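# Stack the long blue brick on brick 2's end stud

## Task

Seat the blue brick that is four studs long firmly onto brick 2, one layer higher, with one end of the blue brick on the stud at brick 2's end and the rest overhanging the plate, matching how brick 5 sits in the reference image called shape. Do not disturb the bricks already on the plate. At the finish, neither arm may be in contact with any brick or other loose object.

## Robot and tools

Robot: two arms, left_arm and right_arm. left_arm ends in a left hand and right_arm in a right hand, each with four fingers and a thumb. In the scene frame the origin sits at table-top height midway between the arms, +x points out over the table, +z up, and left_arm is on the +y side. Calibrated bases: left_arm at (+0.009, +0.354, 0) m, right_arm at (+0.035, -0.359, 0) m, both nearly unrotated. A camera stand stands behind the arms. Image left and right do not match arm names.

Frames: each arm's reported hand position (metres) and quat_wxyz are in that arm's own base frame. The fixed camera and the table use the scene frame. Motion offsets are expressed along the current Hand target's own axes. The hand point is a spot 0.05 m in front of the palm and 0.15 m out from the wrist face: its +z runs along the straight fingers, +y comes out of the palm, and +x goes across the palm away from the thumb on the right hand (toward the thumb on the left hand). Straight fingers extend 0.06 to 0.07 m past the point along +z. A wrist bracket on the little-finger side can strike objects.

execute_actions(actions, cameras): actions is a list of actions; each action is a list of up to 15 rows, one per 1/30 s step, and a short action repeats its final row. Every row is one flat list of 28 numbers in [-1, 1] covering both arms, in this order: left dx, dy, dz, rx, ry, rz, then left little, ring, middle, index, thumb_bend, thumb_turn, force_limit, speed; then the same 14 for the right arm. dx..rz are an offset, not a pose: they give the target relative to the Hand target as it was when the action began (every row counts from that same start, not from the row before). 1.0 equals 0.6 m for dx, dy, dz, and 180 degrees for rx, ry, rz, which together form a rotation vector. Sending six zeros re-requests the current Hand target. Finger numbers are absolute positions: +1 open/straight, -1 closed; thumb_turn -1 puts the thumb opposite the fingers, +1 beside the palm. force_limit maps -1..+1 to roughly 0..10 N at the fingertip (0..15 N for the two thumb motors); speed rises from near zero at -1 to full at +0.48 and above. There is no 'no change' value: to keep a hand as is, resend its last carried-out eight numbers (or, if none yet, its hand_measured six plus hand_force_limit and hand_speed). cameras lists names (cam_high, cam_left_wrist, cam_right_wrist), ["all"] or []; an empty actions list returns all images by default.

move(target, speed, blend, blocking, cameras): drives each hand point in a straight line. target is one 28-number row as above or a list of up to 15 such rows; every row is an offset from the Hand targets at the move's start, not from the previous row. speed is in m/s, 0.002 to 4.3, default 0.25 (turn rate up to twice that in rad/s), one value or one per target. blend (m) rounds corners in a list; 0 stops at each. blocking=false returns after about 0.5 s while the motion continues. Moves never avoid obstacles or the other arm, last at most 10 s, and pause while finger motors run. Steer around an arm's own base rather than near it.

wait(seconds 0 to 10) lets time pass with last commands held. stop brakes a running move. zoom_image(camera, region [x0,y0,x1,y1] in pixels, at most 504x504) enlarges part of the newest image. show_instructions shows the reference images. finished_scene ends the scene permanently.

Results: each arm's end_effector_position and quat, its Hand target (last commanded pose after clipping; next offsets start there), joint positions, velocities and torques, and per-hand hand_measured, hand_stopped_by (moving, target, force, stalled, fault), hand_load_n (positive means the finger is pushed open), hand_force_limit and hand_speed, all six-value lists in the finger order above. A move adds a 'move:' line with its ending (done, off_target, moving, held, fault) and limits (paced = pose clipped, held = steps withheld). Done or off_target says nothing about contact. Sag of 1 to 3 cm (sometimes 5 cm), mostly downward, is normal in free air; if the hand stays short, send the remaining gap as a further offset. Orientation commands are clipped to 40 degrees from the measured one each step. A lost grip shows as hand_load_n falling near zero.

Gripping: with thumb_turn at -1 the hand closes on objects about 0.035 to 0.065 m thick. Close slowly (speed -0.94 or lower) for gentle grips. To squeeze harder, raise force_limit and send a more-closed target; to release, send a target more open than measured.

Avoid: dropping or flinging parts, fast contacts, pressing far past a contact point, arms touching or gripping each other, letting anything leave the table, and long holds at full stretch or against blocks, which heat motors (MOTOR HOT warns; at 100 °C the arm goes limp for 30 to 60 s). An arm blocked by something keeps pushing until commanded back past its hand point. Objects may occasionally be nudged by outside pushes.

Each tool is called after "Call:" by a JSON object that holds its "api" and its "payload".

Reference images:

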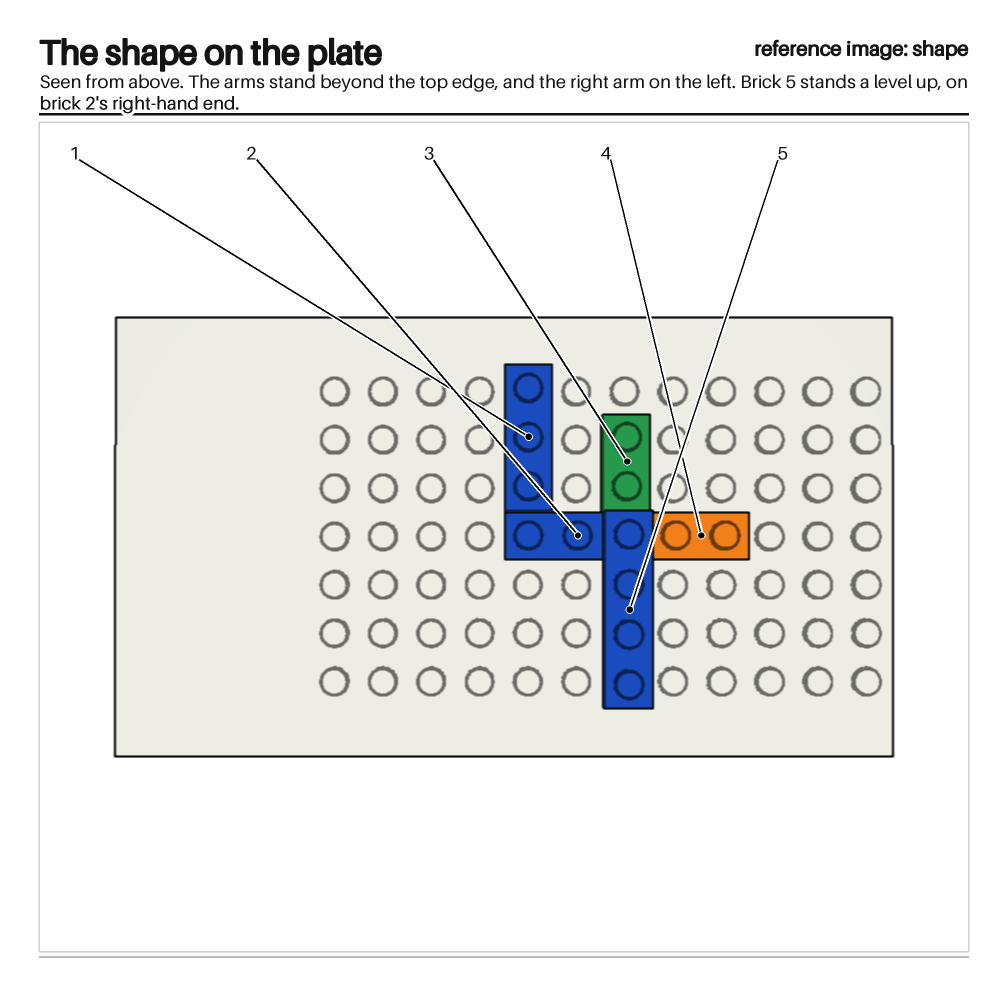

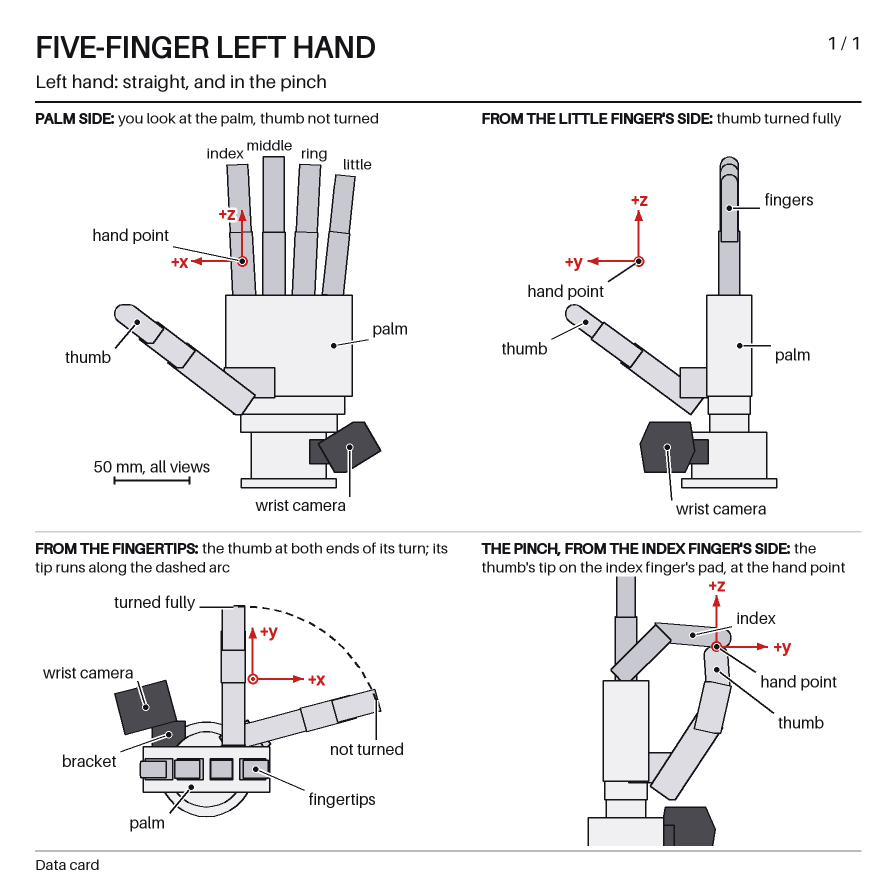

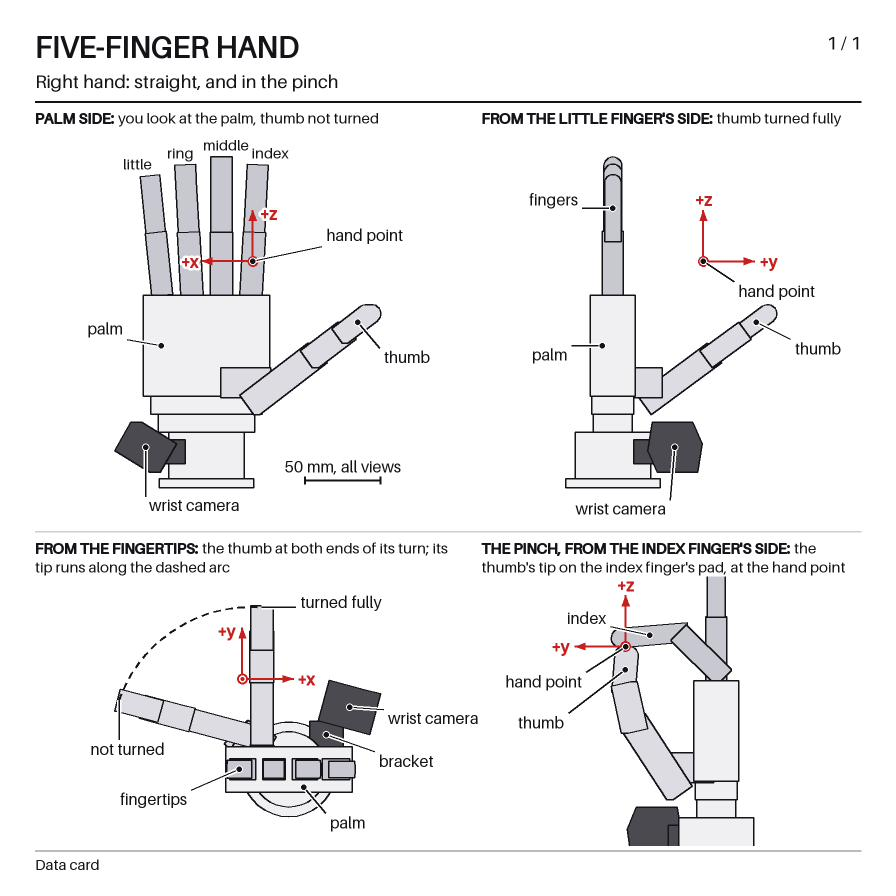

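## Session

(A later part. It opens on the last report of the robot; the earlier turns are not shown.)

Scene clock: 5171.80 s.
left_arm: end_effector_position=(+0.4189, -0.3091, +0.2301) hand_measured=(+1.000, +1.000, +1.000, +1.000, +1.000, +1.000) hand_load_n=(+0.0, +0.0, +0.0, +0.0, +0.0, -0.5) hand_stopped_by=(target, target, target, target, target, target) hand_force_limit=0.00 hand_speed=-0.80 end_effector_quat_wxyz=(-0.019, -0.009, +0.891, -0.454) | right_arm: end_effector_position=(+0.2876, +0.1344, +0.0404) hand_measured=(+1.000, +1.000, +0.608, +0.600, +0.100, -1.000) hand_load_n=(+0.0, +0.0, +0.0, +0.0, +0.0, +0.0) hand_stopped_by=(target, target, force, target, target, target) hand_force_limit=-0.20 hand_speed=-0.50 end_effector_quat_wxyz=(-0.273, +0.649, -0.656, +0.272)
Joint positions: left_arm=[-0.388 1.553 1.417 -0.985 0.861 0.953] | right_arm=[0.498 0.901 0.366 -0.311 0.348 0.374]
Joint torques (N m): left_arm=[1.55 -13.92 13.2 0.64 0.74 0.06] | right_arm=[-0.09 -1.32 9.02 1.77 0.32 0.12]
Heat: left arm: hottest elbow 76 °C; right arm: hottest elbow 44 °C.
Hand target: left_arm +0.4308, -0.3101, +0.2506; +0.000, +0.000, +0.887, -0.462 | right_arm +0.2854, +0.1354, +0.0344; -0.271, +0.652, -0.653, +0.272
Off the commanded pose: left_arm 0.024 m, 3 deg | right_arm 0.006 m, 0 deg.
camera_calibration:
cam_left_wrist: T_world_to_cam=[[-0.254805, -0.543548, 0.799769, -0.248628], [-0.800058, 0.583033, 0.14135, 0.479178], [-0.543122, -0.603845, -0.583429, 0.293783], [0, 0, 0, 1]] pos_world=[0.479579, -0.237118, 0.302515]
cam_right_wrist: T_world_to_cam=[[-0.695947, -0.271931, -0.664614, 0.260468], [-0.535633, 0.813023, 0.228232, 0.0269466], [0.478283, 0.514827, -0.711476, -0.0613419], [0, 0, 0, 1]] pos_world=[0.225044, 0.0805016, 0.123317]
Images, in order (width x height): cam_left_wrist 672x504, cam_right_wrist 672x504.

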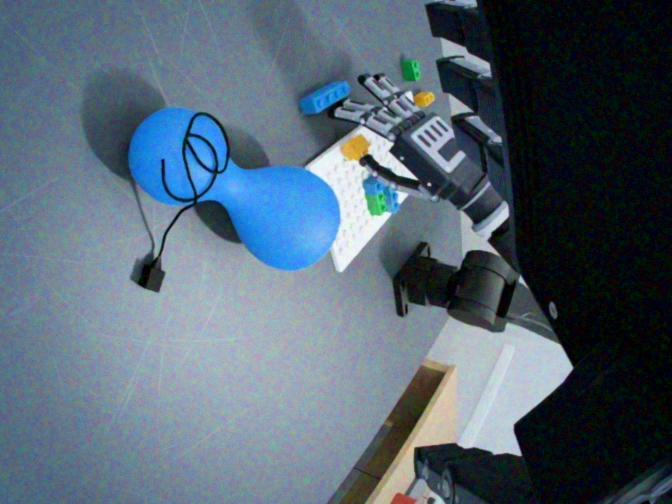

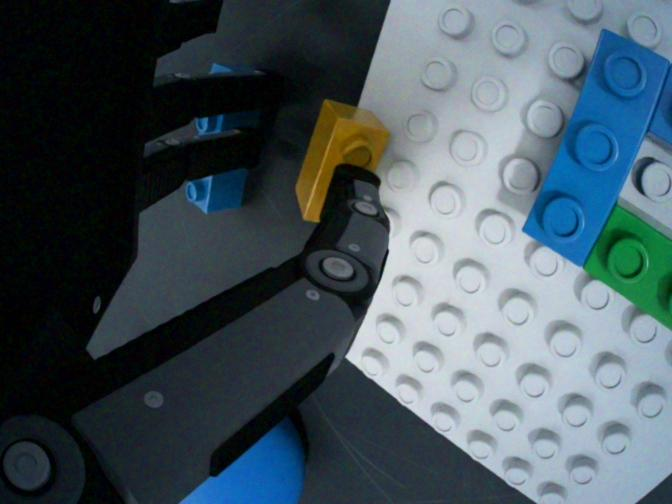

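Call:
{"api": "zoom_image", "payload": {"camera": "cam_right_wrist", "region": [270, 70, 430, 230]}}

Scaled by 3.150 from the camera's 672x504 image, which has a finer 960x720 frame.

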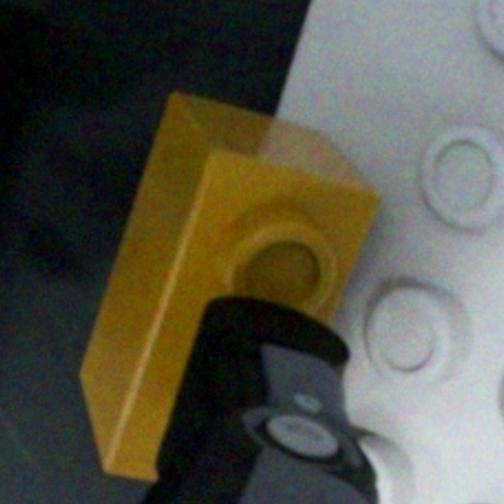

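Call:
{"api": "execute_actions", "payload": {"actions": [[[0,0,0,0,0,0,1,1,1,1,1,1,0,-0.8, 0,0,0,0,0,0,1,1,0.6,0.6,-0.02,-1,-0.2,-0.8]],[[0,0,0,0,0,0,1,1,1,1,1,1,0,-0.8, 0,0,0,0,0,0,1,1,0.6,0.6,-0.02,-1,-0.2,-0.8]]], "cameras": ["cam_right_wrist","cam_left_wrist"]}}

Call:
{"api": "zoom_image", "payload": {"camera": "cam_right_wrist", "region": [270, 70, 430, 230]}}

Scene clock: 5181.67 s.
left_arm: end_effector_position=(+0.4189, -0.3091, +0.2301) hand_measured=(+1.000, +1.000, +1.000, +1.000, +1.000, +1.000) hand_load_n=(+0.0, +0.0, +0.0, +0.0, +0.0, -0.5) hand_stopped_by=(target, target, target, target, target, target) hand_force_limit=0.00 hand_speed=-0.80 end_effector_quat_wxyz=(-0.019, -0.009, +0.891, -0.454) | right_arm: end_effector_position=(+0.2876, +0.1344, +0.0404) hand_measured=(+1.000, +1.000, +0.608, +0.600, -0.020, -1.000) hand_load_n=(+0.0, +0.0, +0.0, +0.0, +0.0, +0.0) hand_stopped_by=(target, target, force, target, target, target) hand_force_limit=-0.20 hand_speed=-0.80 end_effector_quat_wxyz=(-0.273, +0.649, -0.656, +0.272)
Joint positions: left_arm=[-0.388 1.553 1.417 -0.985 0.861 0.953] | right_arm=[0.498 0.901 0.366 -0.311 0.348 0.374]
Joint torques (N m): left_arm=[1.73 -13.74 13.23 0.62 0.74 0.07] | right_arm=[-0.26 -1.49 9.09 1.8 0.32 0.12]
Heat: left arm: hottest elbow 76 °C; right arm: hottest elbow 44 °C.
Hand target: left_arm +0.4308, -0.3101, +0.2506; +0.000, +0.000, +0.887, -0.462 | right_arm +0.2854, +0.1354, +0.0344; -0.271, +0.652, -0.653, +0.272
Off the commanded pose: left_arm 0.024 m, 3 deg | right_arm 0.006 m, 0 deg.
camera_calibration:
cam_left_wrist: T_world_to_cam=[[-0.254805, -0.543548, 0.799769, -0.248628], [-0.800058, 0.583033, 0.14135, 0.479178], [-0.543122, -0.603845, -0.583429, 0.293783], [0, 0, 0, 1]] pos_world=[0.479579, -0.237118, 0.302515]
cam_right_wrist: T_world_to_cam=[[-0.695947, -0.271931, -0.664614, 0.260468], [-0.535633, 0.813023, 0.228232, 0.0269466], [0.478283, 0.514827, -0.711476, -0.0613419], [0, 0, 0, 1]] pos_world=[0.225044, 0.0805016, 0.123317]
Images, in order (width x height): cam_left_wrist 672x504, cam_right_wrist 672x504.

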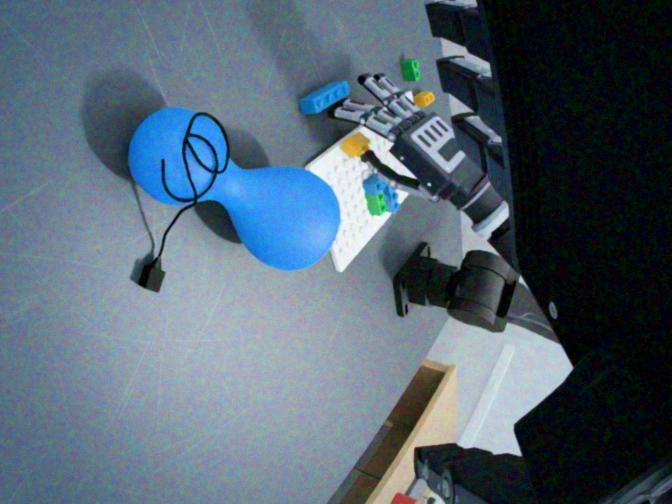

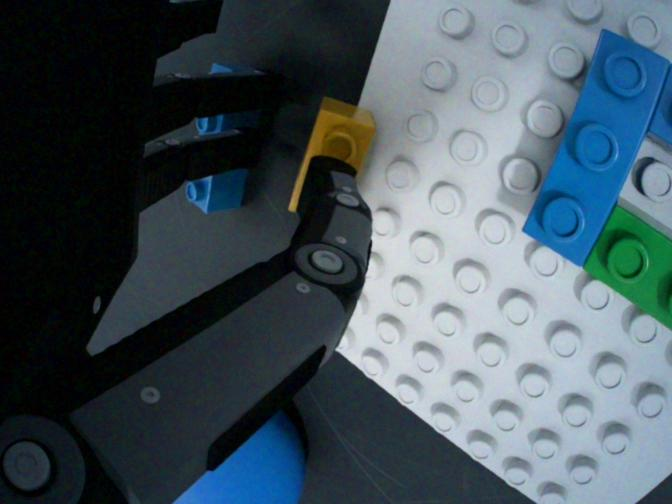

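Scaled by 3.150 from the camera's 672x504 image, which has a finer 960x720 frame.

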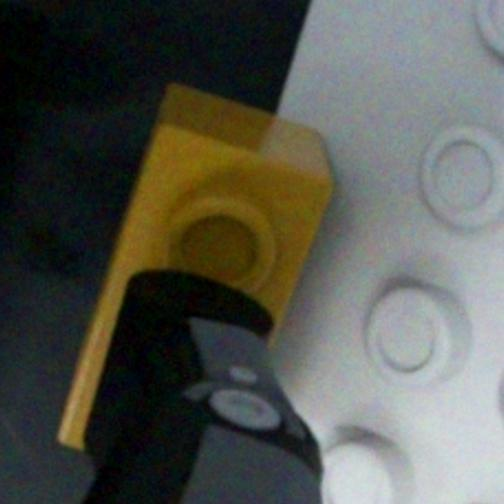

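Call:
{"api": "execute_actions", "payload": {"actions": [[[0,0,0,0,0,0,1,1,1,1,1,1,0,-0.8, 0,0,0,0,0,0,1,1,0.6,0.6,-0.14,-1,-0.2,-0.8]],[[0,0,0,0,0,0,1,1,1,1,1,1,0,-0.8, 0,0,0,0,0,0,1,1,0.6,0.6,-0.14,-1,-0.2,-0.8]]], "cameras": ["cam_right_wrist","cam_left_wrist"]}}

Call:
{"api": "zoom_image", "payload": {"camera": "cam_right_wrist", "region": [250, 70, 410, 230]}}

Call:
{"api": "zoom_image", "payload": {"camera": "cam_left_wrist", "region": [300, 100, 400, 200]}}

Scene clock: 5189.60 s.
left_arm: end_effector_position=(+0.4189, -0.3091, +0.2301) hand_measured=(+1.000, +1.000, +1.000, +1.000, +1.000, +1.000) hand_load_n=(+0.0, +0.0, +0.0, +0.0, +0.0, +0.0) hand_stopped_by=(target, target, target, target, target, target) hand_force_limit=0.00 hand_speed=-0.80 end_effector_quat_wxyz=(-0.019, -0.009, +0.891, -0.454) | right_arm: end_effector_position=(+0.2876, +0.1344, +0.0404) hand_measured=(+1.000, +1.000, +0.608, +0.600, -0.140, -1.000) hand_load_n=(+0.0, +0.0, +0.0, +0.0, +0.0, +0.0) hand_stopped_by=(target, target, force, target, target, target) hand_force_limit=-0.20 hand_speed=-0.80 end_effector_quat_wxyz=(-0.273, +0.649, -0.656, +0.272)
Joint positions: left_arm=[-0.388 1.553 1.417 -0.985 0.861 0.953] | right_arm=[0.498 0.901 0.366 -0.311 0.348 0.374]
Joint torques (N m): left_arm=[1.67 -14.04 13.23 0.55 0.75 0.06] | right_arm=[-0.21 -1.38 9.06 1.76 0.32 0.12]
Heat: left arm: hottest elbow 76 °C; right arm: hottest elbow 43 °C.
Hand target: left_arm +0.4308, -0.3101, +0.2506; +0.000, +0.000, +0.887, -0.462 | right_arm +0.2854, +0.1354, +0.0344; -0.271, +0.652, -0.653, +0.272
Off the commanded pose: left_arm 0.024 m, 3 deg | right_arm 0.006 m, 0 deg.
camera_calibration:
cam_left_wrist: T_world_to_cam=[[-0.254805, -0.543548, 0.799769, -0.248628], [-0.800058, 0.583033, 0.14135, 0.479178], [-0.543122, -0.603845, -0.583429, 0.293783], [0, 0, 0, 1]] pos_world=[0.479579, -0.237118, 0.302515]
cam_right_wrist: T_world_to_cam=[[-0.695947, -0.271931, -0.664614, 0.260468], [-0.535633, 0.813023, 0.228232, 0.0269466], [0.478283, 0.514827, -0.711476, -0.0613419], [0, 0, 0, 1]] pos_world=[0.225044, 0.0805016, 0.123317]
Images, in order (width x height): cam_left_wrist 672x504, cam_right_wrist 672x504.

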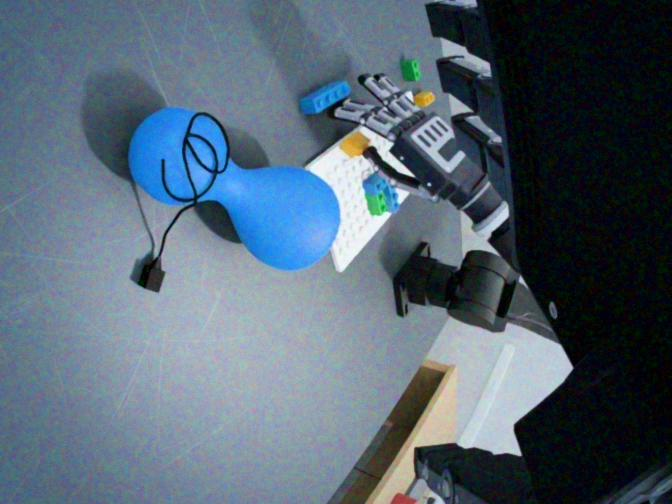

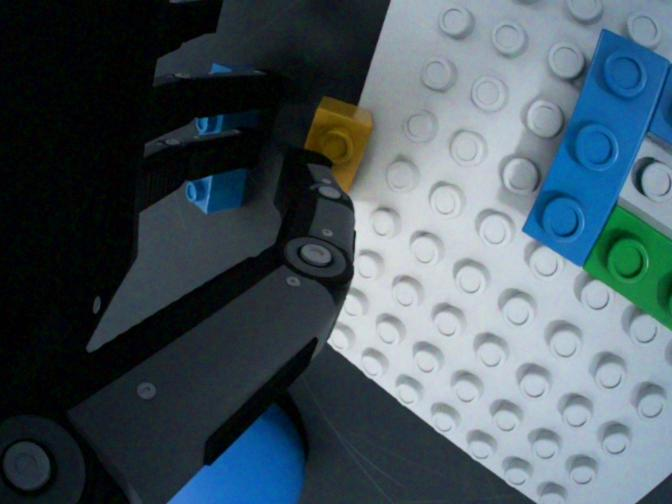

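Scaled by 3.150 from the camera's 672x504 image, which has a finer 960x720 frame.

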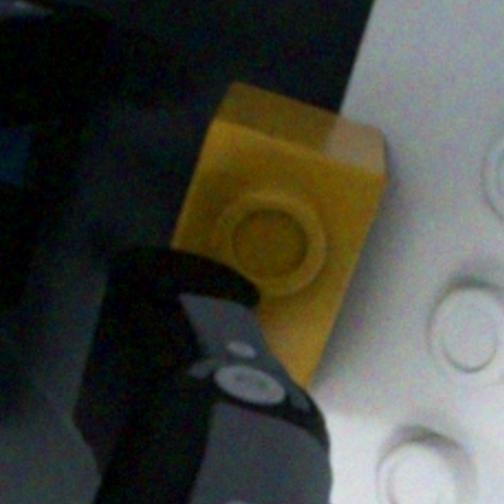

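Scaled by 5.040 from the camera's 672x504 image, which has a finer 960x720 frame.

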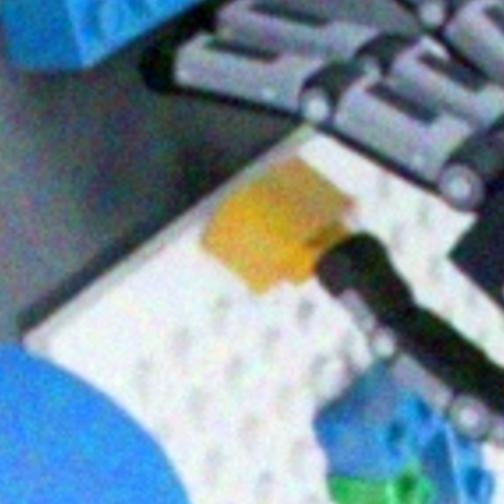

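Call:
{"api": "execute_actions", "payload": {"actions": [[[0,0,0,0,0,0,1,1,1,1,1,1,0,-0.8, 0,0,0,0,0,0,1,1,0.6,0.6,-0.6,-1,-0.2,-0.4]],[[0,0,0,0,0,0,1,1,1,1,1,1,0,-0.8, 0,0,0,0,0,0,1,1,0.6,0.6,-0.6,-1,-0.2,-0.4]]], "cameras": ["cam_right_wrist","cam_left_wrist"]}}

Call:
{"api": "zoom_image", "payload": {"camera": "cam_right_wrist", "region": [250, 70, 410, 230]}}

Scene clock: 5206.33 s.
left_arm: end_effector_position=(+0.4189, -0.3091, +0.2301) hand_measured=(+1.000, +1.000, +1.000, +1.000, +1.000, +1.000) hand_load_n=(+0.0, +0.0, +0.0, -0.5, +0.0, +0.0) hand_stopped_by=(target, target, target, target, target, target) hand_force_limit=0.00 hand_speed=-0.80 end_effector_quat_wxyz=(-0.019, -0.009, +0.891, -0.454) | right_arm: end_effector_position=(+0.2876, +0.1344, +0.0404) hand_measured=(+1.000, +1.000, +0.608, +0.600, -0.600, -1.000) hand_load_n=(+0.0, +0.0, +0.0, +0.0, +0.0, +0.0) hand_stopped_by=(target, target, force, target, target, target) hand_force_limit=-0.20 hand_speed=-0.40 end_effector_quat_wxyz=(-0.273, +0.649, -0.656, +0.272)
Joint positions: left_arm=[-0.388 1.553 1.417 -0.985 0.861 0.953] | right_arm=[0.498 0.901 0.366 -0.311 0.348 0.374]
Joint torques (N m): left_arm=[1.61 -13.8 13.26 0.62 0.74 0.07] | right_arm=[-0.09 -1.44 9.02 1.76 0.32 0.12]
Heat: left arm: hottest elbow 76 °C; right arm: hottest elbow 43 °C.
Hand target: left_arm +0.4308, -0.3101, +0.2506; +0.000, +0.000, +0.887, -0.462 | right_arm +0.2854, +0.1354, +0.0344; -0.271, +0.652, -0.653, +0.272
Off the commanded pose: left_arm 0.024 m, 3 deg | right_arm 0.006 m, 0 deg.
camera_calibration:
cam_left_wrist: T_world_to_cam=[[-0.254805, -0.543548, 0.799769, -0.248628], [-0.800058, 0.583033, 0.14135, 0.479178], [-0.543122, -0.603845, -0.583429, 0.293783], [0, 0, 0, 1]] pos_world=[0.479579, -0.237118, 0.302515]
cam_right_wrist: T_world_to_cam=[[-0.695947, -0.271931, -0.664614, 0.260468], [-0.535633, 0.813023, 0.228232, 0.0269466], [0.478283, 0.514827, -0.711476, -0.0613419], [0, 0, 0, 1]] pos_world=[0.225044, 0.0805016, 0.123317]
Images, in order (width x height): cam_left_wrist 672x504, cam_right_wrist 672x504.

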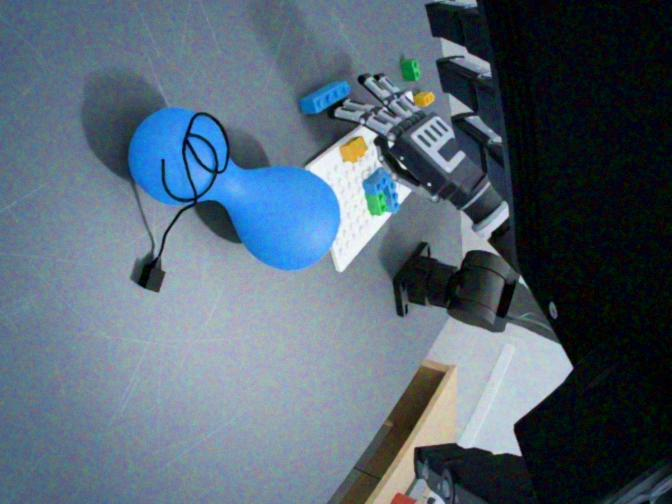

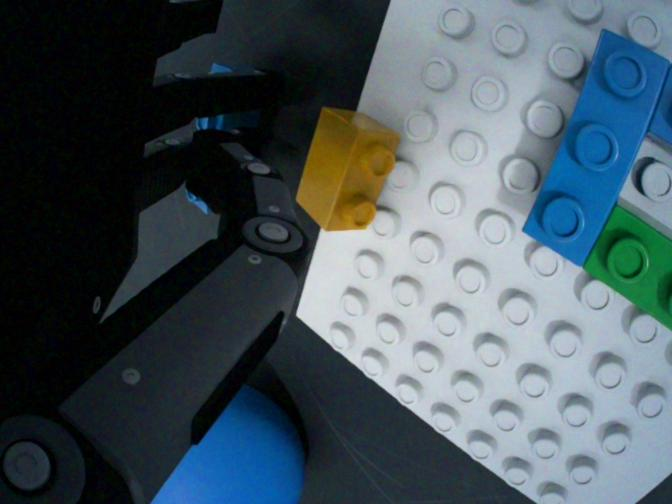

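Scaled by 3.150 from the camera's 672x504 image, which has a finer 960x720 frame.

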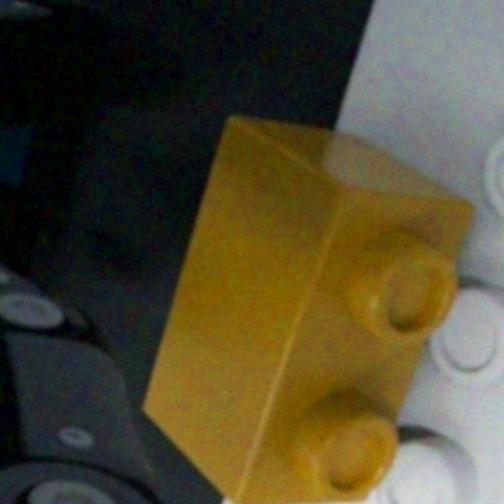

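Call:
{"api": "move", "payload": {"target": [[0,0,0,0,0,0,1,1,1,1,1,1,0,-0.8, 0,-0.0589,-0.0589,0,0,0,1,1,0.6,0.6,-0.6,-1,0,0.3],[0,0,0,0,0,0,1,1,1,1,1,1,0,-0.8, 0,-0.0589,-0.0549,0,0,0,1,1,0.4,0.4,0.6,-1,0,0.3],[0,0,0,0,0,0,1,1,1,1,1,1,0,-0.8, 0,-0.0066,0.016,0,0,0,1,1,0.4,0.4,0.6,-1,0,0.3]], "speed": 0.15, "cameras": ["cam_right_wrist"]}}

Call:
{"api": "zoom_image", "payload": {"camera": "cam_right_wrist", "region": [330, 70, 550, 290]}}

Scene clock: 5224.57 s.
left_arm: end_effector_position=(+0.4189, -0.3091, +0.2301) hand_measured=(+1.000, +1.000, +1.000, +1.000, +1.000, +1.000) hand_load_n=(+0.0, +0.0, +0.0, +0.0, +0.0, -0.5) hand_stopped_by=(target, target, target, target, target, target) hand_force_limit=0.00 hand_speed=-0.80 end_effector_quat_wxyz=(-0.019, -0.009, +0.891, -0.454) | right_arm: end_effector_position=(+0.2958, +0.1391, +0.0389) hand_measured=(+1.000, +1.000, +0.400, +0.400, +0.600, -1.000) hand_load_n=(+0.0, +0.0, -1.5, +0.0, +0.0, +0.0) hand_stopped_by=(target, target, target, target, target, target) hand_force_limit=0.00 hand_speed=0.30 end_effector_quat_wxyz=(-0.278, +0.651, -0.652, +0.273)
Joint positions: left_arm=[-0.388 1.553 1.417 -0.985 0.861 0.953] | right_arm=[0.496 0.938 0.374 -0.269 0.342 0.364]
Joint torques (N m): left_arm=[1.38 -13.8 13.18 0.62 0.74 0.07] | right_arm=[-1.49 -1.32 8.95 1.85 0 0.06]
Heat: left arm: hottest elbow 76 °C; right arm: hottest elbow 43 °C.
Hand target: left_arm +0.4308, -0.3101, +0.2506; +0.000, +0.000, +0.887, -0.462 | right_arm +0.2950, +0.1353, +0.0304; -0.271, +0.652, -0.653, +0.272
Off the commanded pose: left_arm 0.024 m, 3 deg | right_arm 0.009 m, 1 deg.
move: off_target (left_arm); target 2's new numbers were sent with right_arm's hand 0.029 m and 3 deg from that target
camera_calibration:
cam_right_wrist: T_world_to_cam=[[-0.687735, -0.276368, -0.671298, 0.264884], [-0.544914, 0.807514, 0.225809, 0.0314844], [0.479676, 0.521096, -0.705953, -0.0702522], [0, 0, 0, 1]] pos_world=[0.233025, 0.0843897, 0.121112]
Images, in order (width x height): cam_right_wrist 672x504.

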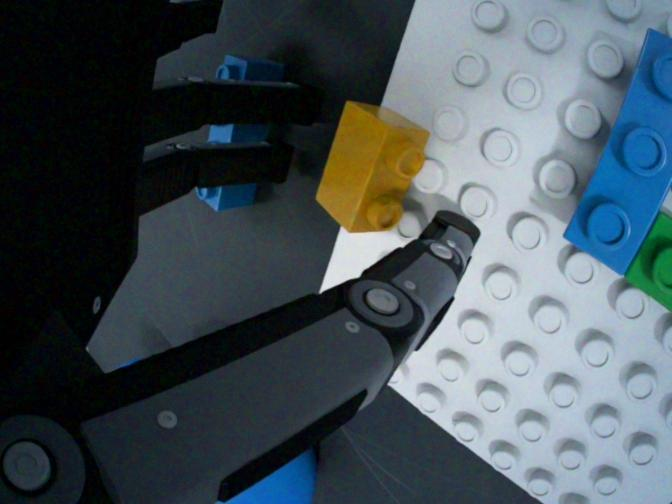

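Scaled by 2.291 from the camera's 672x504 image, which has a finer 960x720 frame.

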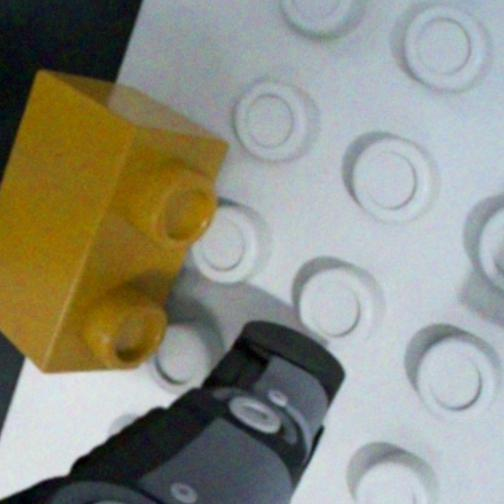

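Call:
{"api": "execute_actions", "payload": {"actions": [[[0,0,0,0,0,0,1,1,1,1,1,1,0,-0.8, 0,0,0,0,0,0,1,1,0.45,0.45,0.15,-1,-0.2,-0.6]],[[0,0,0,0,0,0,1,1,1,1,1,1,0,-0.8, 0,0,0,0,0,0,1,1,0.45,0.45,0.15,-1,-0.2,-0.6]]], "cameras": ["cam_right_wrist"]}}

Call:
{"api": "zoom_image", "payload": {"camera": "cam_right_wrist", "region": [250, 70, 450, 270]}}

Scene clock: 5233.53 s.
left_arm: end_effector_position=(+0.4189, -0.3091, +0.2301) hand_measured=(+1.000, +1.000, +1.000, +1.000, +1.000, +1.000) hand_load_n=(-0.5, +0.0, +0.0, +0.0, +0.0, +0.0) hand_stopped_by=(target, target, target, target, target, target) hand_force_limit=0.00 hand_speed=-0.80 end_effector_quat_wxyz=(-0.019, -0.009, +0.891, -0.454) | right_arm: end_effector_position=(+0.2959, +0.1393, +0.0385) hand_measured=(+1.000, +1.000, +0.450, +0.450, +0.150, -1.000) hand_load_n=(+0.0, +0.0, -1.5, +0.0, +0.0, +0.0) hand_stopped_by=(target, target, target, target, target, target) hand_force_limit=-0.20 hand_speed=-0.60 end_effector_quat_wxyz=(-0.278, +0.651, -0.652, +0.272)
Joint positions: left_arm=[-0.388 1.553 1.417 -0.985 0.861 0.953] | right_arm=[0.496 0.94 0.374 -0.267 0.342 0.364]
Joint torques (N m): left_arm=[1.61 -13.8 13.26 0.61 0.74 0.07] | right_arm=[-1.38 -1.55 8.95 1.76 0.05 0.06]
Heat: left arm: hottest elbow 76 °C; right arm: hottest elbow 44 °C.
Hand target: left_arm +0.4308, -0.3101, +0.2506; +0.000, +0.000, +0.887, -0.462 | right_arm +0.2950, +0.1354, +0.0305; -0.271, +0.652, -0.654, +0.272
Off the commanded pose: left_arm 0.024 m, 3 deg | right_arm 0.009 m, 1 deg.
camera_calibration:
cam_right_wrist: T_world_to_cam=[[-0.687977, -0.276515, -0.670989, 0.264811], [-0.545222, 0.80714, 0.226403, 0.0315574], [0.478979, 0.521598, -0.706056, -0.0704297], [0, 0, 0, 1]] pos_world=[0.233124, 0.0844889, 0.120813]
Images, in order (width x height): cam_right_wrist 672x504.

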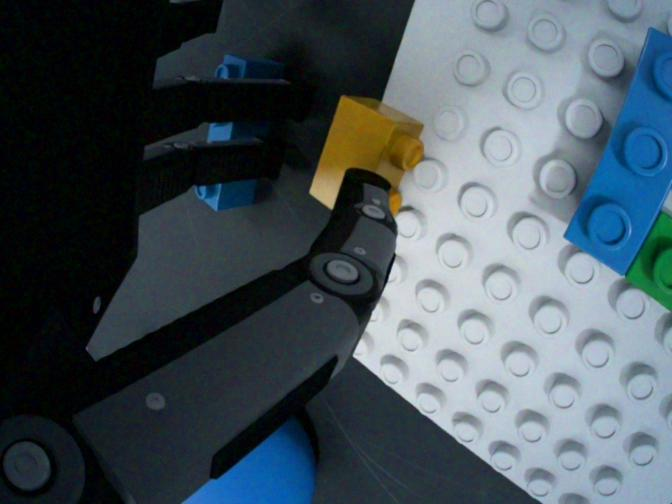

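Scaled by 2.520 from the camera's 672x504 image, which has a finer 960x720 frame.

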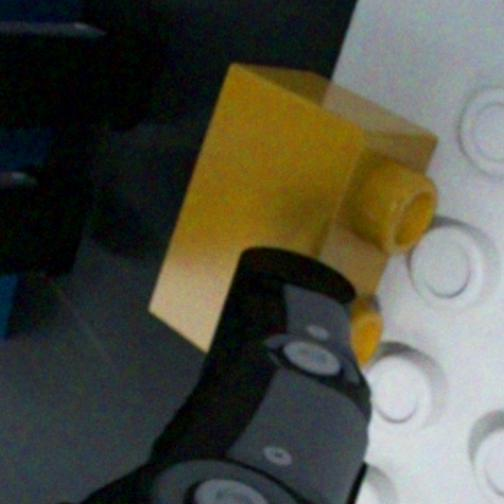

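Call:
{"api": "execute_actions", "payload": {"actions": [[[0,0,0,0,0,0,1,1,1,1,1,1,0,-0.8, 0,0,0,0,0,0,1,1,0.45,0.45,0.0,-1,-0.2,-0.8]],[[0,0,0,0,0,0,1,1,1,1,1,1,0,-0.8, 0,0,0,0,0,0,1,1,0.45,0.45,0.0,-1,-0.2,-0.8]]], "cameras": ["cam_right_wrist"]}}

Call:
{"api": "zoom_image", "payload": {"camera": "cam_right_wrist", "region": [250, 70, 450, 270]}}

Scene clock: 5245.23 s.
left_arm: end_effector_position=(+0.4189, -0.3091, +0.2301) hand_measured=(+1.000, +1.000, +1.000, +1.000, +1.000, +1.000) hand_load_n=(+0.0, +0.5, +0.0, +0.0, +0.0, -0.5) hand_stopped_by=(target, target, target, target, target, target) hand_force_limit=0.00 hand_speed=-0.80 end_effector_quat_wxyz=(-0.019, -0.009, +0.891, -0.454) | right_arm: end_effector_position=(+0.2959, +0.1393, +0.0385) hand_measured=(+1.000, +1.000, +0.450, +0.450, +0.000, -1.000) hand_load_n=(+0.0, -0.5, -1.5, +0.0, +0.0, +0.0) hand_stopped_by=(target, target, target, target, target, target) hand_force_limit=-0.20 hand_speed=-0.80 end_effector_quat_wxyz=(-0.278, +0.651, -0.652, +0.272)
Joint positions: left_arm=[-0.388 1.553 1.417 -0.985 0.861 0.953] | right_arm=[0.496 0.94 0.374 -0.267 0.342 0.364]
Joint torques (N m): left_arm=[1.73 -13.86 13.27 0.61 0.75 0.07] | right_arm=[-1.55 -1.67 8.87 1.69 0.03 0.05]
Heat: left arm: hottest elbow 76 °C; right arm: hottest elbow 44 °C.
Hand target: left_arm +0.4308, -0.3101, +0.2506; +0.000, +0.000, +0.887, -0.462 | right_arm +0.2950, +0.1354, +0.0305; -0.271, +0.652, -0.654, +0.272
Off the commanded pose: left_arm 0.024 m, 3 deg | right_arm 0.009 m, 1 deg.
camera_calibration:
cam_right_wrist: T_world_to_cam=[[-0.687977, -0.276515, -0.670989, 0.264811], [-0.545222, 0.80714, 0.226403, 0.0315574], [0.478979, 0.521598, -0.706056, -0.0704297], [0, 0, 0, 1]] pos_world=[0.233124, 0.0844889, 0.120813]
Images, in order (width x height): cam_right_wrist 672x504.

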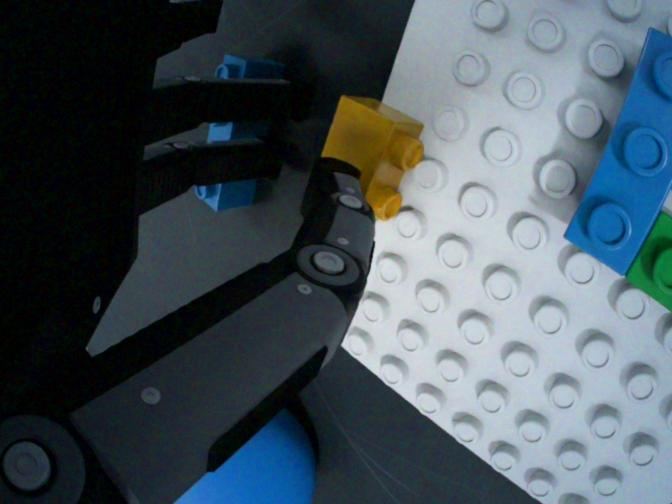

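Scaled by 2.520 from the camera's 672x504 image, which has a finer 960x720 frame.

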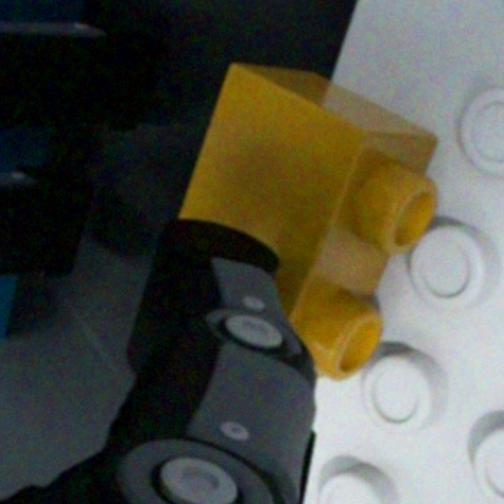

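Call:
{"api": "move", "payload": {"target": [[0,0,0,0,0,0,1,1,1,1,1,1,0,-0.8, 0,-0.053,-0.053,0,0,0,1,1,0.45,0.45,0.0,-1,0,0.3],[0,0,0,0,0,0,1,1,1,1,1,1,0,-0.8, 0.0032,-0.0471,-0.0589,0,0,0,1,1,0.45,0.45,0.6,-1,0,0.3],[0,0,0,0,0,0,1,1,1,1,1,1,0,-0.8, 0.0032,-0.0047,0.0117,0,0,0,1,1,0.45,0.45,0.6,-1,0,0.3]], "speed": 0.15, "cameras": ["cam_right_wrist"]}}

Call:
{"api": "zoom_image", "payload": {"camera": "cam_right_wrist", "region": [280, 70, 500, 290]}}

Scene clock: 5277.40 s.
left_arm: end_effector_position=(+0.4189, -0.3091, +0.2301) hand_measured=(+1.000, +1.000, +1.000, +1.000, +1.000, +1.000) hand_load_n=(+0.0, +0.0, +0.0, +0.0, +0.0, +0.0) hand_stopped_by=(target, target, target, target, target, target) hand_force_limit=0.00 hand_speed=-0.80 end_effector_quat_wxyz=(-0.019, -0.009, +0.891, -0.454) | right_arm: end_effector_position=(+0.3037, +0.1381, +0.0382) hand_measured=(+1.000, +1.000, +0.450, +0.450, +0.600, -1.000) hand_load_n=(+0.0, +0.0, -3.0, +0.0, +0.0, +0.0) hand_stopped_by=(target, target, target, target, target, target) hand_force_limit=0.00 hand_speed=0.30 end_effector_quat_wxyz=(-0.280, +0.650, -0.652, +0.273)
Joint positions: left_arm=[-0.388 1.553 1.417 -0.985 0.861 0.953] | right_arm=[0.475 0.964 0.381 -0.24 0.328 0.348]
Joint torques (N m): left_arm=[1.73 -13.92 13.24 0.59 0.75 0.07] | right_arm=[-1.79 -1.49 8.66 1.7 -0.03 0.06]
Heat: left arm: hottest elbow 76 °C; right arm: hottest elbow 44 °C.
Hand target: left_arm +0.4308, -0.3101, +0.2506; +0.000, +0.000, +0.887, -0.462 | right_arm +0.3019, +0.1334, +0.0275; -0.271, +0.652, -0.654, +0.272
Off the commanded pose: left_arm 0.024 m, 3 deg | right_arm 0.012 m, 1 deg.
move: off_target (left_arm, right_arm); target 2's new numbers were sent with right_arm's hand 0.024 m and 2 deg from that target
camera_calibration:
cam_right_wrist: T_world_to_cam=[[-0.68452, -0.274505, -0.675337, 0.268526], [-0.546142, 0.806726, 0.225658, 0.0371678], [0.482868, 0.523297, -0.702139, -0.0754076], [0, 0, 0, 1]] pos_world=[0.240522, 0.0831879, 0.120012]
Images, in order (width x height): cam_right_wrist 672x504.

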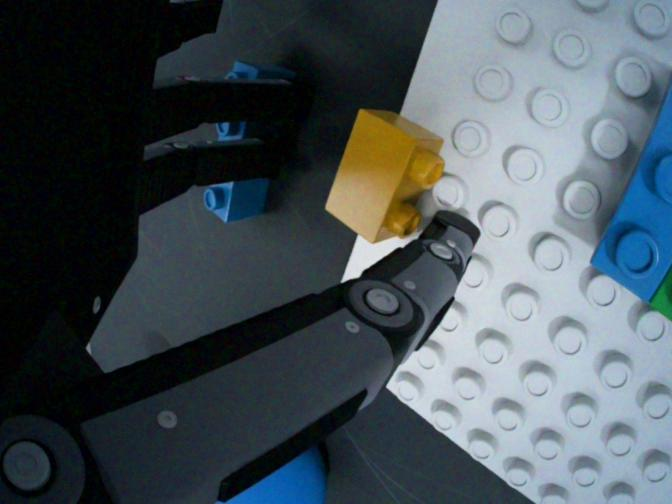

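Scaled by 2.291 from the camera's 672x504 image, which has a finer 960x720 frame.

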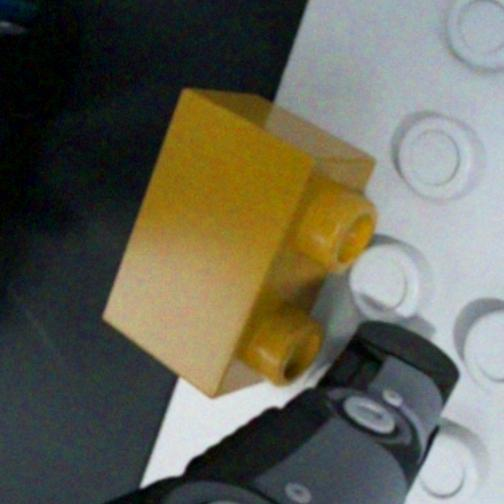

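Call:
{"api": "move", "payload": {"target": [[0,0,0,0,0,0,1,1,1,1,1,1,0,-0.8, 0.003,-0.035,-0.035,0,0,0,1,1,0.15,0.15,0.6,-1,0,0.3],[0,0,0,0,0,0,1,1,1,1,1,1,0,-0.8, 0.004,0.0005,0.0005,0,0,0,1,1,0.15,0.15,0.6,-1,0,0.3]], "speed": 0.12, "cameras": ["cam_right_wrist"]}}

Call:
{"api": "zoom_image", "payload": {"camera": "cam_right_wrist", "region": [280, 70, 500, 290]}}

Scene clock: 5289.63 s.
left_arm: end_effector_position=(+0.4189, -0.3091, +0.2301) hand_measured=(+1.000, +1.000, +1.000, +1.000, +1.000, +1.000) hand_load_n=(+0.0, +0.0, +0.0, +0.0, +0.0, -0.5) hand_stopped_by=(target, target, target, target, target, target) hand_force_limit=0.00 hand_speed=-0.80 end_effector_quat_wxyz=(-0.019, -0.009, +0.891, -0.454) | right_arm: end_effector_position=(+0.3038, +0.1351, +0.0375) hand_measured=(+1.000, +1.000, +0.150, +0.150, +0.600, -1.000) hand_load_n=(+0.0, -0.5, -4.0, +0.0, +0.0, +0.0) hand_stopped_by=(target, target, target, target, target, target) hand_force_limit=0.00 hand_speed=0.30 end_effector_quat_wxyz=(-0.279, +0.651, -0.651, +0.274)
Joint positions: left_arm=[-0.388 1.553 1.417 -0.985 0.861 0.953] | right_arm=[0.465 0.962 0.379 -0.239 0.322 0.338]
Joint torques (N m): left_arm=[1.67 -13.86 13.24 0.57 0.74 0.06] | right_arm=[-1.55 -1.44 8.53 1.91 -0.03 0.1]
Heat: left arm: hottest elbow 76 °C; right arm: hottest elbow 44 °C.
Hand target: left_arm +0.4308, -0.3101, +0.2506; +0.000, +0.000, +0.887, -0.462 | right_arm +0.3020, +0.1310, +0.0271; -0.271, +0.652, -0.653, +0.272
Off the commanded pose: left_arm 0.024 m, 3 deg | right_arm 0.011 m, 1 deg.
move: off_target (left_arm, right_arm)
camera_calibration:
cam_right_wrist: T_world_to_cam=[[-0.685323, -0.277409, -0.673332, 0.267877], [-0.546374, 0.807152, 0.223562, 0.039953], [0.481464, 0.521104, -0.70473, -0.0735469], [0, 0, 0, 1]] pos_world=[0.240822, 0.0803889, 0.119607]
Images, in order (width x height): cam_right_wrist 672x504.

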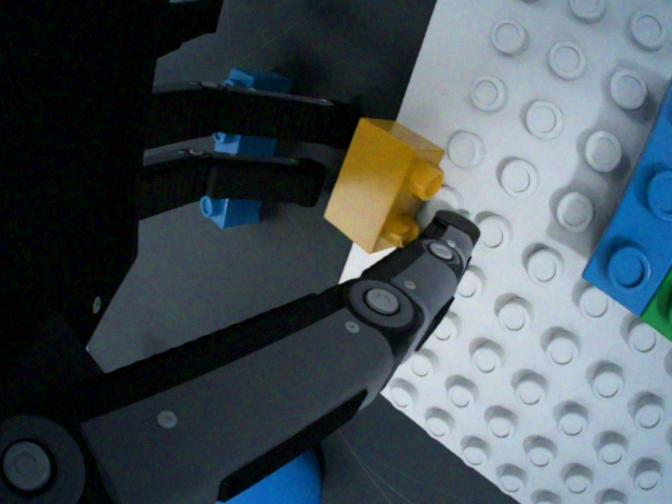

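Scaled by 2.291 from the camera's 672x504 image, which has a finer 960x720 frame.

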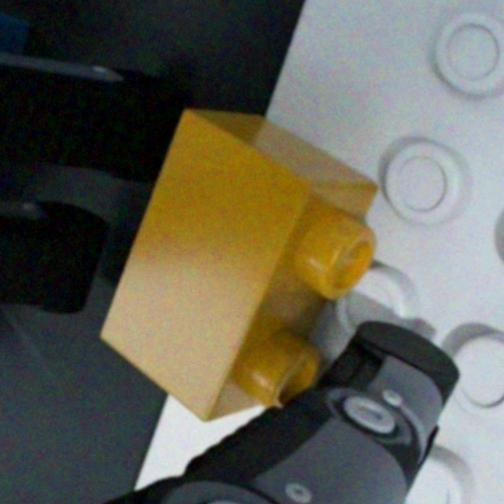

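Call:
{"api": "move", "payload": {"target": [[0,0,0,0,0,0,1,1,1,1,1,1,0,-0.8, 0.001,-0.055,-0.055,0,0,0,1,1,0.15,0.15,0.6,-1,0,0.3],[0,0,0,0,0,0,1,1,1,1,1,1,0,-0.8, 0.001,-0.055,-0.052,0,0,0,1,1,1,1,0.6,-1,0,0.3],[0,0,0,0,0,0,1,1,1,1,1,1,0,-0.8, 0.001,0.0,0.0,0,0,0,1,1,1,1,0.6,-1,0,0.3]], "speed": 0.15, "cameras": ["cam_right_wrist"]}}

Call:
{"api": "zoom_image", "payload": {"camera": "cam_right_wrist", "region": [280, 70, 500, 290]}}

Scene clock: 5311.13 s.
left_arm: end_effector_position=(+0.4189, -0.3091, +0.2301) hand_measured=(+1.000, +1.000, +1.000, +1.000, +1.000, +1.000) hand_load_n=(+0.0, +0.0, +0.0, +0.0, -0.5, +0.0) hand_stopped_by=(target, target, target, target, target, target) hand_force_limit=0.00 hand_speed=-0.80 end_effector_quat_wxyz=(-0.019, -0.009, +0.891, -0.454) | right_arm: end_effector_position=(+0.3029, +0.1337, +0.0344) hand_measured=(+1.000, +1.000, +1.000, +1.000, +0.600, -1.000) hand_load_n=(+0.0, +0.0, +0.0, +0.0, +0.0, -0.5) hand_stopped_by=(target, target, target, target, target, target) hand_force_limit=0.00 hand_speed=0.30 end_effector_quat_wxyz=(-0.277, +0.651, -0.652, +0.272)
Joint positions: left_arm=[-0.388 1.553 1.417 -0.985 0.861 0.953] | right_arm=[0.46 0.967 0.374 -0.233 0.318 0.336]
Joint torques (N m): left_arm=[1.67 -13.98 13.23 0.61 0.74 0.06] | right_arm=[-1.32 -1.73 8.85 1.73 0.08 0.08]
Heat: left arm: hottest elbow 76 °C; right arm: hottest elbow 43 °C.
Hand target: left_arm +0.4308, -0.3101, +0.2506; +0.000, +0.000, +0.887, -0.462 | right_arm +0.3020, +0.1304, +0.0272; -0.271, +0.652, -0.654, +0.272
Off the commanded pose: left_arm 0.024 m, 3 deg | right_arm 0.008 m, 1 deg.
move: off_target (left_arm); target 2's new numbers were sent with right_arm's hand 0.027 m and 2 deg from that target
camera_calibration:
cam_right_wrist: T_world_to_cam=[[-0.689022, -0.276842, -0.669782, 0.265724], [-0.544423, 0.807736, 0.226199, 0.0405319], [0.478385, 0.520501, -0.707267, -0.0735169], [0, 0, 0, 1]] pos_world=[0.240326, 0.0790902, 0.116813]
Images, in order (width x height): cam_right_wrist 672x504.

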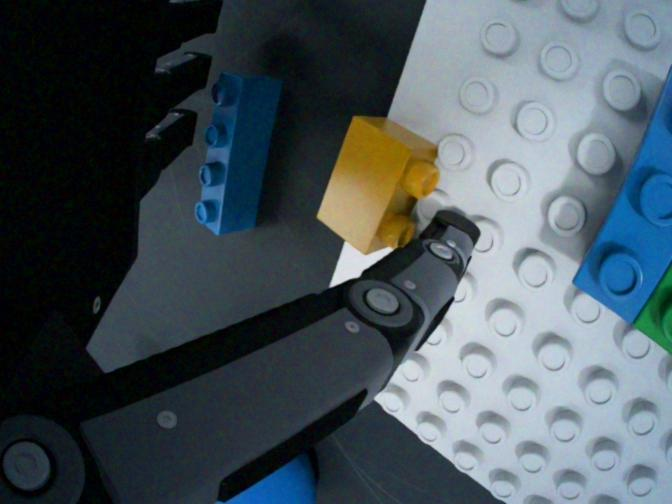

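Scaled by 2.291 from the camera's 672x504 image, which has a finer 960x720 frame.

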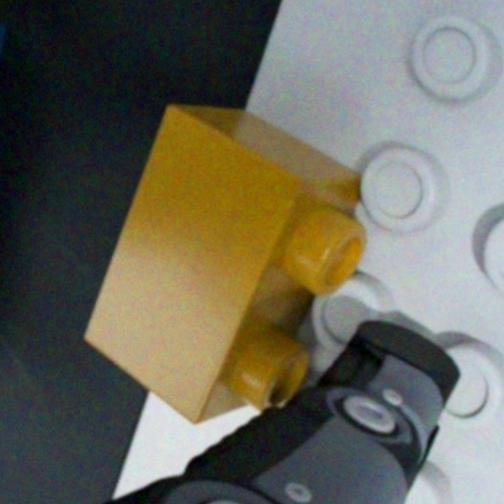

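Call:
{"api": "execute_actions", "payload": {"actions": [[[0,0,0,0,0,0,1,1,1,1,1,1,0,-0.8, 0,0,0,0,0,0,1,1,1,1,0.2,-1,-0.2,-0.6]],[[0,0,0,0,0,0,1,1,1,1,1,1,0,-0.8, 0,0,0,0,0,0,1,1,1,1,0.2,-1,-0.2,-0.6]]], "cameras": ["cam_right_wrist"]}}

Call:
{"api": "zoom_image", "payload": {"camera": "cam_right_wrist", "region": [250, 70, 450, 270]}}

Scene clock: 5319.40 s.
left_arm: end_effector_position=(+0.4189, -0.3091, +0.2301) hand_measured=(+1.000, +1.000, +1.000, +1.000, +1.000, +1.000) hand_load_n=(+0.0, +0.0, +0.0, +0.0, +0.0, -0.5) hand_stopped_by=(target, target, target, target, target, target) hand_force_limit=0.00 hand_speed=-0.80 end_effector_quat_wxyz=(-0.019, -0.009, +0.891, -0.454) | right_arm: end_effector_position=(+0.3022, +0.1338, +0.0325) hand_measured=(+1.000, +1.000, +1.000, +1.000, +0.200, -1.000) hand_load_n=(+0.0, +0.0, +0.0, +0.0, +0.0, +0.0) hand_stopped_by=(target, target, target, target, target, target) hand_force_limit=-0.20 hand_speed=-0.60 end_effector_quat_wxyz=(-0.275, +0.652, -0.652, +0.271)
Joint positions: left_arm=[-0.388 1.553 1.417 -0.985 0.861 0.953] | right_arm=[0.46 0.972 0.373 -0.232 0.316 0.336]
Joint torques (N m): left_arm=[1.61 -13.92 13.24 0.59 0.74 0.06] | right_arm=[-1.44 -2.02 8.91 1.68 0.16 0.07]
Heat: left arm: hottest elbow 76 °C; right arm: hottest elbow 43 °C.
Hand target: left_arm +0.4308, -0.3101, +0.2506; +0.000, +0.000, +0.887, -0.462 | right_arm +0.3019, +0.1303, +0.0270; -0.271, +0.652, -0.654, +0.272
Off the commanded pose: left_arm 0.024 m, 3 deg | right_arm 0.007 m, 1 deg.
camera_calibration:
cam_right_wrist: T_world_to_cam=[[-0.692232, -0.278506, -0.66577, 0.264956], [-0.544265, 0.807282, 0.228194, 0.0404759], [0.473911, 0.520318, -0.710407, -0.0729804], [0, 0, 0, 1]] pos_world=[0.240026, 0.0790892, 0.115317]
Images, in order (width x height): cam_right_wrist 672x504.

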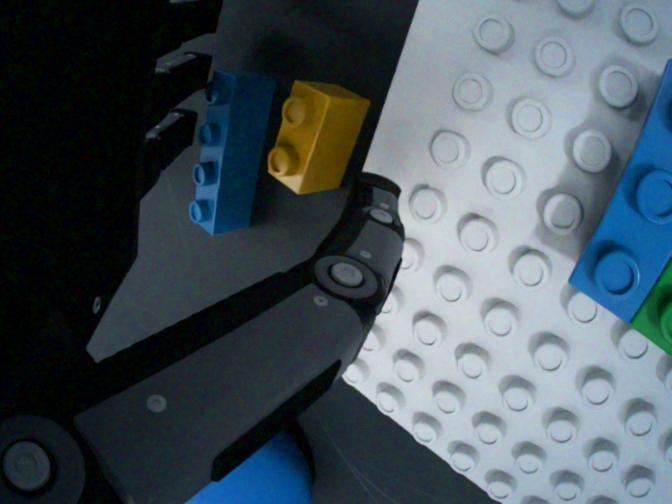

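Scaled by 2.520 from the camera's 672x504 image, which has a finer 960x720 frame.

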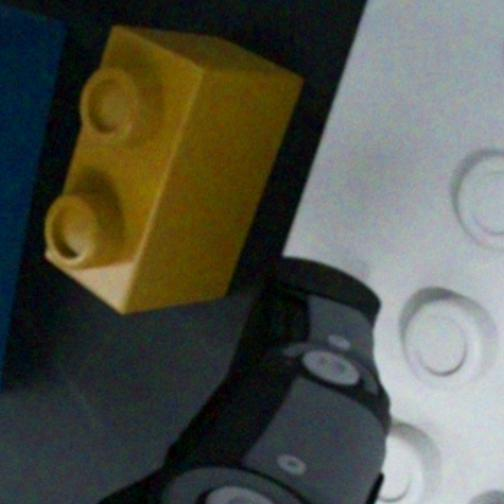

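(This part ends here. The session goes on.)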